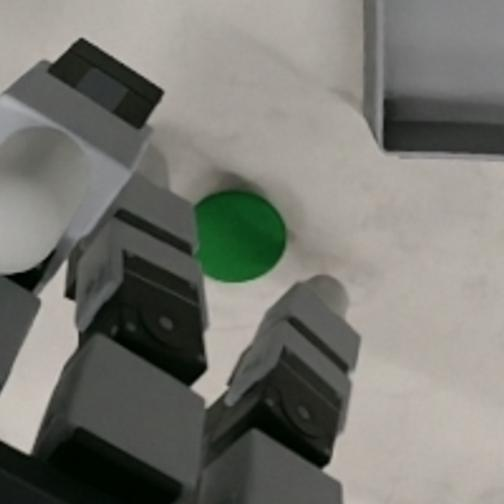

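Request:
{"op": "execute_actions", "data": {
  "actions": [
    [[0,0,0,0,0,0,-0.754,0,-0.576,-0.696,-0.754,0,-0.576,-0.696,-0.754,0,-0.576,-0.696,-0.714,-0.678,-0.226,-0.168,0.4,-0.6,0,0,0.01,0,0,0,-0.754,-0.22,-0.576,-0.696,-0.754,0.22,-0.576,-0.696,-0.754,0,0.9,0.5,-0.714,-0.678,-0.226,-0.168,0.4,-0.8]],
    [[0,0,0,0,0,0,-0.754,0,-0.576,-0.696,-0.754,0,-0.576,-0.696,-0.754,0,-0.576,-0.696,-0.714,-0.678,-0.226,-0.168,0.4,-0.6,0,0,0,0,0,0,-0.754,0.18,-0.576,-0.696,-0.754,-0.18,-0.576,-0.696,-0.754,0,0.9,0.5,-0.714,-0.678,-0.226,-0.168,0.4,-0.8]],
    [[0,0,0,0,0,0,-0.754,0,-0.576,-0.696,-0.754,0,-0.576,-0.696,-0.754,0,-0.576,-0.696,-0.714,-0.678,-0.226,-0.168,0.4,-0.6,0,0,0,0,0,0,-0.754,0.18,-0.576,-0.696,-0.754,-0.18,-0.576,-0.696,-0.754,0,0.9,0.5,-0.714,-0.678,-0.226,-0.168,0.4,-0.8]]
  ],
  "cameras": ["cam_right_wrist"]
}}

Request:
{"op": "zoom_image", "data": {
  "camera": "cam_right_wrist",
  "region": [240, 170, 380, 310]
}}

Scene clock: 491.03 s.
left_arm: end_effector_position=(+0.6051, +0.3536, +0.3563) hand_goal=(-0.754, +0.000, -0.576, -0.696, -0.754, +0.000, -0.576, -0.696, -0.754, +0.000, -0.576, -0.696, -0.714, -0.678, -0.226, -0.168) hand_measured=(-0.762, +0.004, -0.576, -0.696, -0.762, +0.004, -0.576, -0.696, -0.762, +0.004, -0.576, -0.696, -0.720, -0.678, -0.224, -0.168) hand_current_ma=(-4, +1, +0, +0, -4, +1, +0, +0, -4, +1, +0, +0, -3, +0, +1, +0) hand_state=(goal, goal, goal, goal, goal, goal, goal, goal, goal, goal, goal, goal, goal, goal, goal, goal) hand_current_limit=0.40 hand_speed=-0.60 end_effector_quat_wxyz=(+0.231, +0.776, +0.219, +0.544) | right_arm: end_effector_position=(+0.1998, -0.0054, +0.1249) hand_goal=(-0.754, +0.180, -0.576, -0.696, -0.754, -0.180, -0.576, -0.696, -0.754, +0.000, +0.900, +0.500, -0.714, -0.678, -0.226, -0.168) hand_measured=(-0.752, -0.050, -0.574, -0.696, -0.754, +0.084, -0.576, -0.696, -0.756, +0.000, +0.896, +0.498, -0.712, -0.678, -0.222, -0.168) hand_current_ma=(+5, -385, +5, +0, +4, +385, +2, +0, -7, +2, -16, -11, +4, +3, +24, +2) hand_state=(goal, blocked, goal, goal, goal, blocked, goal, goal, goal, goal, goal, goal, goal, goal, goal, goal) hand_current_limit=0.40 hand_speed=-0.80 end_effector_quat_wxyz=(+0.001, +0.766, +0.642, +0.006)
Joint positions: left_arm=[0.194 1.268 0.86 0.083 0.34 1.007] | right_arm=[1.317 1.533 1.016 -1.045 0.008 1.487]
Joint torques (N m): left_arm=[-0.03 -11.4 9.33 1.81 0.27 0.1] | right_arm=[0.32 -8.64 6.3 0.24 0.32 0.31]
Heat: left arm: hottest elbow 40 °C; right arm: hottest elbow 33 °C.
Hand target: left_arm +0.6029, +0.3500, +0.3655; +0.228, +0.776, +0.208, +0.551 | right_arm +0.1949, -0.0047, +0.1194; +0.004, +0.767, +0.642, +0.003
Off the commanded pose: left_arm 0.010 m, 2 deg | right_arm 0.007 m, 0 deg.
Step readings (end_effector_position of left_arm | right_arm):
0: (+0.6051, +0.3536, +0.3563) | (+0.1990, -0.0082, +0.1279)
1: (+0.6051, +0.3536, +0.3563) | (+0.1991, -0.0080, +0.1275)
2: (+0.6051, +0.3536, +0.3563) | (+0.1992, -0.0073, +0.1270)
4: (+0.6051, +0.3536, +0.3563) | (+0.1994, -0.0067, +0.1259)
8: (+0.6051, +0.3536, +0.3563) | (+0.1994, -0.0068, +0.1249)
15: (+0.6051, +0.3536, +0.3563) | (+0.1994, -0.0067, +0.1249)
16: (+0.6051, +0.3536, +0.3563) | (+0.1994, -0.0067, +0.1249)
17: (+0.6051, +0.3536, +0.3563) | (+0.1994, -0.0067, +0.1249)
19: (+0.6051, +0.3536, +0.3563) | (+0.1994, -0.0067, +0.1249)
23: (+0.6051, +0.3536, +0.3563) | (+0.1997, -0.0056, +0.1249)
30: (+0.6051, +0.3536, +0.3563) | (+0.1998, -0.0054, +0.1249)
31: (+0.6051, +0.3536, +0.3563) | (+0.1998, -0.0054, +0.1249)
32: (+0.6051, +0.3536, +0.3563) | (+0.1998, -0.0054, +0.1249)
34: (+0.6051, +0.3536, +0.3563) | (+0.1998, -0.0054, +0.1249)
38: (+0.6051, +0.3536, +0.3563) | (+0.1998, -0.0054, +0.1249)
45: (+0.6051, +0.3536, +0.3563) | (+0.1998, -0.0054, +0.1249)
camera_calibration:
cam_right_wrist: T_world_to_cam=[[0.474544, -0.878815, -0.0499207, -0.0548377], [-0.57573, -0.352783, 0.737617, -0.0274583], [-0.66584, -0.321291, -0.673371, 0.335342], [0, 0, 0, 1]] pos_world=[0.233498, 0.0498633, 0.243326]
Images, in order (width x height): cam_right_wrist 616x616.

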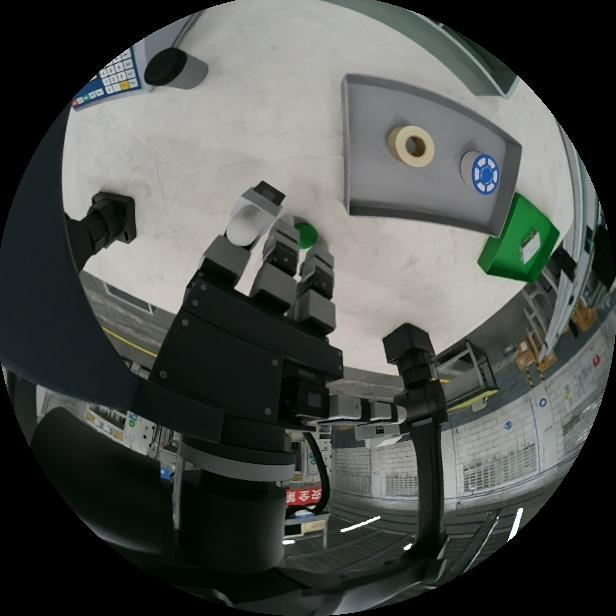

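Scaled by 3.600 from the camera's 616x616 image, which has a finer 880x880 frame.

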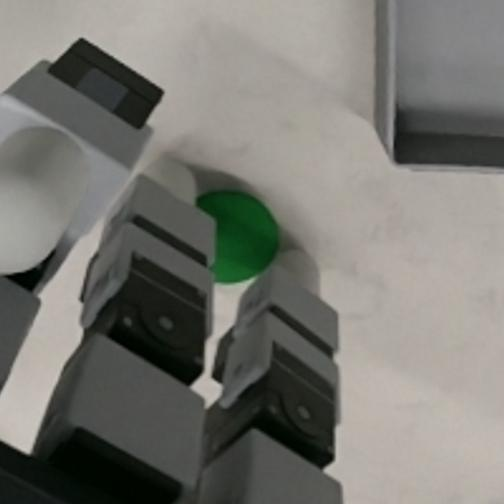

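Request:
{"op": "execute_actions", "data": {
  "actions": [
    [[0,0,0,0,0,0,-0.754,0,-0.576,-0.696,-0.754,0,-0.576,-0.696,-0.754,0,-0.576,-0.696,-0.714,-0.678,-0.226,-0.168,0.4,-0.6,0,0,-0.02,0,0,0,-0.754,0.18,-0.576,-0.696,-0.754,-0.18,-0.576,-0.696,-0.754,0,0.9,0.5,-0.714,-0.678,-0.226,-0.168,0.65,-0.8]],
    [[0,0,0,0,0,0,-0.754,0,-0.576,-0.696,-0.754,0,-0.576,-0.696,-0.754,0,-0.576,-0.696,-0.714,-0.678,-0.226,-0.168,0.4,-0.6,0.01,0,-0.03,0,0,0,-0.754,0.18,-0.576,-0.696,-0.754,-0.18,-0.576,-0.696,-0.754,0,0.9,0.5,-0.714,-0.678,-0.226,-0.168,0.65,-0.8]],
    [[0,0,0,0,0,0,-0.754,0,-0.576,-0.696,-0.754,0,-0.576,-0.696,-0.754,0,-0.576,-0.696,-0.714,-0.678,-0.226,-0.168,0.4,-0.6,0.01,0,-0.03,0,0,0,-0.754,0.18,-0.576,-0.696,-0.754,-0.18,-0.576,-0.696,-0.754,0,0.9,0.5,-0.714,-0.678,-0.226,-0.168,0.65,-0.8]]
  ],
  "cameras": ["cam_right_wrist"]
}}

Request:
{"op": "zoom_image", "data": {
  "camera": "cam_right_wrist",
  "region": [240, 170, 380, 310]
}}

Scene clock: 497.50 s.
left_arm: end_effector_position=(+0.6051, +0.3536, +0.3563) hand_goal=(-0.754, +0.000, -0.576, -0.696, -0.754, +0.000, -0.576, -0.696, -0.754, +0.000, -0.576, -0.696, -0.714, -0.678, -0.226, -0.168) hand_measured=(-0.762, +0.004, -0.576, -0.696, -0.762, +0.004, -0.576, -0.696, -0.762, +0.004, -0.576, -0.696, -0.720, -0.678, -0.224, -0.168) hand_current_ma=(-4, +1, +0, +0, -4, +1, +0, +0, -4, +1, +0, +0, -3, +0, +1, +0) hand_state=(goal, goal, goal, goal, goal, goal, goal, goal, goal, goal, goal, goal, goal, goal, goal, goal) hand_current_limit=0.40 hand_speed=-0.60 end_effector_quat_wxyz=(+0.231, +0.776, +0.219, +0.544) | right_arm: end_effector_position=(+0.1985, -0.0058, +0.1540) hand_goal=(-0.754, +0.180, -0.576, -0.696, -0.754, -0.180, -0.576, -0.696, -0.754, +0.000, +0.900, +0.500, -0.714, -0.678, -0.226, -0.168) hand_measured=(-0.752, -0.046, -0.574, -0.696, -0.754, +0.084, -0.576, -0.696, -0.756, +0.000, +0.896, +0.498, -0.712, -0.678, -0.222, -0.168) hand_current_ma=(+5, -454, +5, +0, +4, +454, +2, +0, -7, +2, -16, -11, +4, +3, +26, +2) hand_state=(goal, blocked, goal, goal, goal, blocked, goal, goal, goal, goal, goal, goal, goal, goal, goal, goal) hand_current_limit=0.65 hand_speed=-0.80 end_effector_quat_wxyz=(+0.011, +0.766, +0.642, -0.009)
Joint positions: left_arm=[0.194 1.268 0.86 0.083 0.34 1.007] | right_arm=[1.319 1.518 1.082 -1.163 0.008 1.489]
Joint torques (N m): left_arm=[-0.32 -11.69 9.54 1.83 0.25 0.12] | right_arm=[0.38 -9.58 9.31 -0.5 0.3 0.33]
Heat: left arm: hottest elbow 40 °C; right arm: hottest elbow 32 °C.
Hand target: left_arm +0.6029, +0.3500, +0.3655; +0.228, +0.776, +0.208, +0.551 | right_arm +0.1965, +0.0073, +0.1674; +0.004, +0.766, +0.642, +0.003
Off the commanded pose: left_arm 0.010 m, 2 deg | right_arm 0.019 m, 2 deg.
Step readings (end_effector_position of left_arm | right_arm):
0: (+0.6051, +0.3536, +0.3563) | (+0.1998, -0.0054, +0.1249)
1: (+0.6051, +0.3536, +0.3563) | (+0.1996, -0.0061, +0.1249)
2: (+0.6051, +0.3536, +0.3563) | (+0.1994, -0.0067, +0.1251)
4: (+0.6051, +0.3536, +0.3563) | (+0.1992, -0.0075, +0.1251)
8: (+0.6051, +0.3536, +0.3563) | (+0.1991, -0.0077, +0.1251)
15: (+0.6051, +0.3536, +0.3563) | (+0.1991, -0.0077, +0.1251)
16: (+0.6051, +0.3536, +0.3563) | (+0.1989, -0.0081, +0.1264)
17: (+0.6051, +0.3536, +0.3563) | (+0.1982, -0.0106, +0.1278)
19: (+0.6051, +0.3536, +0.3563) | (+0.1973, -0.0141, +0.1304)
23: (+0.6051, +0.3536, +0.3563) | (+0.1966, -0.0160, +0.1323)
30: (+0.6051, +0.3536, +0.3563) | (+0.1966, -0.0160, +0.1325)
31: (+0.6051, +0.3536, +0.3563) | (+0.1967, -0.0158, +0.1344)
32: (+0.6051, +0.3536, +0.3563) | (+0.1964, -0.0164, +0.1371)
34: (+0.6051, +0.3536, +0.3563) | (+0.1967, -0.0145, +0.1435)
38: (+0.6051, +0.3536, +0.3563) | (+0.1985, -0.0067, +0.1527)
45: (+0.6051, +0.3536, +0.3563) | (+0.1986, -0.0054, +0.1540)
camera_calibration:
cam_right_wrist: T_world_to_cam=[[0.474514, -0.879949, -0.0229397, -0.0573056], [-0.568537, -0.326272, 0.75519, -0.0538941], [-0.672013, -0.345306, -0.655104, 0.352285], [0, 0, 0, 1]] pos_world=[0.233292, 0.0536361, 0.270169]
Images, in order (width x height): cam_right_wrist 616x616.

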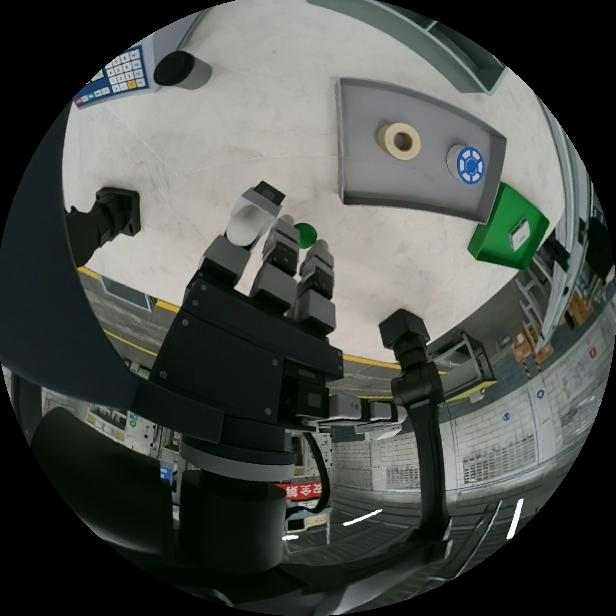

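Scaled by 3.600 from the camera's 616x616 image, which has a finer 880x880 frame.

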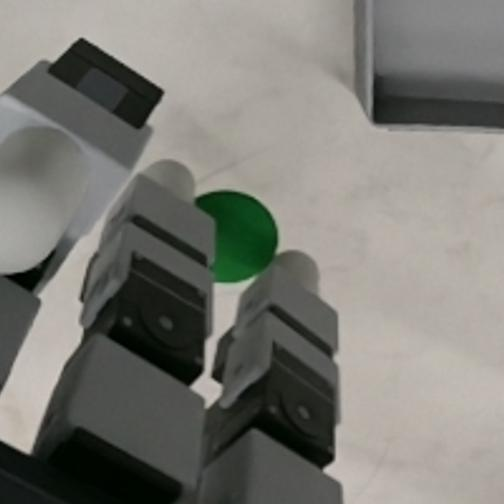

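Request:
{"op": "execute_actions", "data": {
  "actions": [
    [[0,0,0,0,0,0,-0.754,0,-0.576,-0.696,-0.754,0,-0.576,-0.696,-0.754,0,-0.576,-0.696,-0.714,-0.678,-0.226,-0.168,0.4,-0.6,0,0,-0.06,0,0,0,-0.754,0.18,-0.576,-0.696,-0.754,-0.18,-0.576,-0.696,-0.754,0,0.9,0.5,-0.714,-0.678,-0.226,-0.168,0.65,-0.8]],
    [[0,0,0,0,0,0,-0.754,0,-0.576,-0.696,-0.754,0,-0.576,-0.696,-0.754,0,-0.576,-0.696,-0.714,-0.678,-0.226,-0.168,0.4,-0.6,0,0,-0.06,0,0,0,-0.754,0.18,-0.576,-0.696,-0.754,-0.18,-0.576,-0.696,-0.754,0,0.9,0.5,-0.714,-0.678,-0.226,-0.168,0.65,-0.8]],
    [[0,0,0,0,0,0,-0.754,0,-0.576,-0.696,-0.754,0,-0.576,-0.696,-0.754,0,-0.576,-0.696,-0.714,-0.678,-0.226,-0.168,0.4,-0.6,-0.0977,0.1053,0,0,0,0,-0.754,0.18,-0.576,-0.696,-0.754,-0.18,-0.576,-0.696,-0.754,0,0.9,0.5,-0.714,-0.678,-0.226,-0.168,0.65,-0.8]],
    [[0,0,0,0,0,0,-0.754,0,-0.576,-0.696,-0.754,0,-0.576,-0.696,-0.754,0,-0.576,-0.696,-0.714,-0.678,-0.226,-0.168,0.4,-0.6,-0.0977,0.1053,0,0,0,0,-0.754,0.18,-0.576,-0.696,-0.754,-0.18,-0.576,-0.696,-0.754,0,0.9,0.5,-0.714,-0.678,-0.226,-0.168,0.65,-0.8]],
    [[0,0,0,0,0,0,-0.754,0,-0.576,-0.696,-0.754,0,-0.576,-0.696,-0.754,0,-0.576,-0.696,-0.714,-0.678,-0.226,-0.168,0.4,-0.6,-0.0977,0.1053,0,0,0,0,-0.754,0.18,-0.576,-0.696,-0.754,-0.18,-0.576,-0.696,-0.754,0,0.9,0.5,-0.714,-0.678,-0.226,-0.168,0.65,-0.8]],
    [[0,0,0,0,0,0,-0.754,0,-0.576,-0.696,-0.754,0,-0.576,-0.696,-0.754,0,-0.576,-0.696,-0.714,-0.678,-0.226,-0.168,0.4,-0.6,-0.0977,0.1053,0,0,0,0,-0.754,0.18,-0.576,-0.696,-0.754,-0.18,-0.576,-0.696,-0.754,0,0.9,0.5,-0.714,-0.678,-0.226,-0.168,0.65,-0.8]],
    [[0,0,0,0,0,0,-0.754,0,-0.576,-0.696,-0.754,0,-0.576,-0.696,-0.754,0,-0.576,-0.696,-0.714,-0.678,-0.226,-0.168,0.4,-0.6,-0.0977,0.1053,0,0,0,0,-0.754,0.18,-0.576,-0.696,-0.754,-0.18,-0.576,-0.696,-0.754,0,0.9,0.5,-0.714,-0.678,-0.226,-0.168,0.65,-0.8]]
  ],
  "cameras": ["cam_right_wrist"]
}}

Request:
{"op": "zoom_image", "data": {
  "camera": "cam_right_wrist",
  "region": [200, 130, 420, 350]
}}

Scene clock: 510.10 s.
left_arm: end_effector_position=(+0.6051, +0.3536, +0.3563) hand_goal=(-0.754, +0.000, -0.576, -0.696, -0.754, +0.000, -0.576, -0.696, -0.754, +0.000, -0.576, -0.696, -0.714, -0.678, -0.226, -0.168) hand_measured=(-0.762, +0.004, -0.576, -0.696, -0.762, +0.004, -0.576, -0.696, -0.762, +0.004, -0.576, -0.696, -0.720, -0.678, -0.224, -0.168) hand_current_ma=(-4, +1, +0, +0, -4, +1, +0, +0, -4, +1, +0, +0, -3, +0, +1, +0) hand_state=(goal, goal, goal, goal, goal, goal, goal, goal, goal, goal, goal, goal, goal, goal, goal, goal) hand_current_limit=0.40 hand_speed=-0.60 end_effector_quat_wxyz=(+0.231, +0.776, +0.219, +0.544) | right_arm: end_effector_position=(+0.4389, -0.3443, +0.2235) hand_goal=(-0.754, +0.180, -0.576, -0.696, -0.754, -0.180, -0.576, -0.696, -0.754, +0.000, +0.900, +0.500, -0.714, -0.678, -0.226, -0.168) hand_measured=(-0.754, -0.046, -0.576, -0.696, -0.752, +0.084, -0.576, -0.696, -0.756, +0.000, +0.896, +0.498, -0.714, -0.678, -0.222, -0.168) hand_current_ma=(+2, -454, -1, +0, +13, +454, +2, +0, -6, +2, -16, -11, -4, +3, +28, +2) hand_state=(goal, blocked, goal, goal, goal, blocked, goal, goal, goal, goal, goal, goal, goal, goal, goal, goal) hand_current_limit=0.65 hand_speed=-0.80 end_effector_quat_wxyz=(-0.007, +0.774, +0.633, -0.018)
Joint positions: left_arm=[0.194 1.268 0.86 0.083 0.34 1.007] | right_arm=[0.176 1.311 1.073 -1.371 0.005 0.369]
Joint torques (N m): left_arm=[-0.09 -11.22 9.39 1.84 0.27 0.11] | right_arm=[-0.03 -7.41 10.47 0.13 0.23 0.06]
Heat: left arm: hottest elbow 40 °C; right arm: hottest elbow 32 °C.
Hand target: left_arm +0.6029, +0.3500, +0.3655; +0.228, +0.776, +0.208, +0.551 | right_arm +0.4556, -0.3366, +0.2425; +0.004, +0.767, +0.642, +0.003
Off the commanded pose: left_arm 0.010 m, 2 deg | right_arm 0.026 m, 3 deg.
Step readings (end_effector_position of left_arm | right_arm):
0: (+0.6051, +0.3536, +0.3563) | (+0.1985, -0.0058, +0.1540)
1: (+0.6051, +0.3536, +0.3563) | (+0.1983, -0.0067, +0.1569)
2: (+0.6051, +0.3536, +0.3563) | (+0.1975, -0.0097, +0.1604)
4: (+0.6051, +0.3536, +0.3563) | (+0.1969, -0.0119, +0.1708)
8: (+0.6051, +0.3536, +0.3563) | (+0.1983, -0.0067, +0.1882)
15: (+0.6051, +0.3536, +0.3563) | (+0.1988, -0.0042, +0.1923)
16: (+0.6051, +0.3536, +0.3563) | (+0.1986, -0.0052, +0.1954)
17: (+0.6051, +0.3536, +0.3563) | (+0.1979, -0.0079, +0.1993)
19: (+0.6051, +0.3536, +0.3563) | (+0.1972, -0.0098, +0.2092)
23: (+0.6051, +0.3536, +0.3563) | (+0.1986, -0.0046, +0.2240)
30: (+0.6051, +0.3536, +0.3563) | (+0.1987, -0.0037, +0.2265)
31: (+0.6051, +0.3536, +0.3563) | (+0.2021, -0.0091, +0.2256)
32: (+0.6051, +0.3536, +0.3563) | (+0.2049, -0.0145, +0.2241)
34: (+0.6051, +0.3536, +0.3563) | (+0.2198, -0.0427, +0.2250)
38: (+0.6051, +0.3536, +0.3563) | (+0.2485, -0.0723, +0.2376)
45: (+0.6051, +0.3536, +0.3563) | (+0.2490, -0.0700, +0.2382)
46: (+0.6051, +0.3536, +0.3563) | (+0.2515, -0.0740, +0.2364)
47: (+0.6051, +0.3536, +0.3563) | (+0.2554, -0.0792, +0.2349)
49: (+0.6051, +0.3536, +0.3563) | (+0.2725, -0.1084, +0.2332)
53: (+0.6051, +0.3536, +0.3563) | (+0.3005, -0.1432, +0.2384)
60: (+0.6051, +0.3536, +0.3563) | (+0.3003, -0.1376, +0.2382)
61: (+0.6051, +0.3536, +0.3563) | (+0.3029, -0.1405, +0.2373)
62: (+0.6051, +0.3536, +0.3563) | (+0.3077, -0.1461, +0.2364)
64: (+0.6051, +0.3536, +0.3563) | (+0.3270, -0.1757, +0.2368)
68: (+0.6051, +0.3536, +0.3563) | (+0.3521, -0.2142, +0.2390)
75: (+0.6051, +0.3536, +0.3563) | (+0.3518, -0.2055, +0.2381)
76: (+0.6051, +0.3536, +0.3563) | (+0.3551, -0.2078, +0.2381)
77: (+0.6051, +0.3536, +0.3563) | (+0.3603, -0.2136, +0.2377)
79: (+0.6051, +0.3536, +0.3563) | (+0.3773, -0.2462, +0.2381)
83: (+0.6051, +0.3536, +0.3563) | (+0.3939, -0.2893, +0.2352)
90: (+0.6051, +0.3536, +0.3563) | (+0.3944, -0.2775, +0.2319)
91: (+0.6051, +0.3536, +0.3563) | (+0.3976, -0.2801, +0.2318)
92: (+0.6051, +0.3536, +0.3563) | (+0.4025, -0.2858, +0.2314)
94: (+0.6051, +0.3536, +0.3563) | (+0.4181, -0.3176, +0.2307)
98: (+0.6051, +0.3536, +0.3563) | (+0.4362, -0.3578, +0.2262)
105: (+0.6051, +0.3536, +0.3563) | (+0.4385, -0.3458, +0.2235)
camera_calibration:
cam_right_wrist: T_world_to_cam=[[0.451627, -0.890474, -0.0555868, -0.453844], [-0.5484, -0.3262, 0.769968, -0.0922195], [-0.703769, -0.317254, -0.635656, 0.46172], [0, 0, 0, 1]] pos_world=[0.479339, -0.287736, 0.339274]
Images, in order (width x height): cam_right_wrist 616x616.

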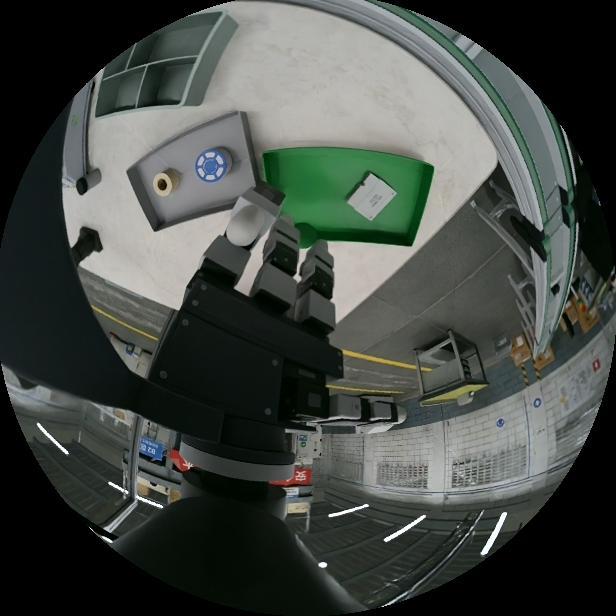

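Scaled by 2.291 from the camera's 616x616 image, which has a finer 880x880 frame.

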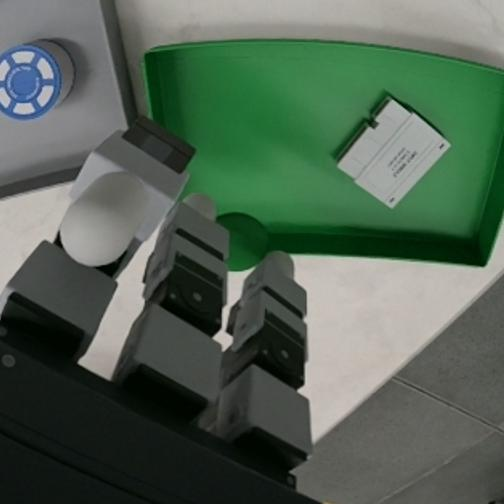

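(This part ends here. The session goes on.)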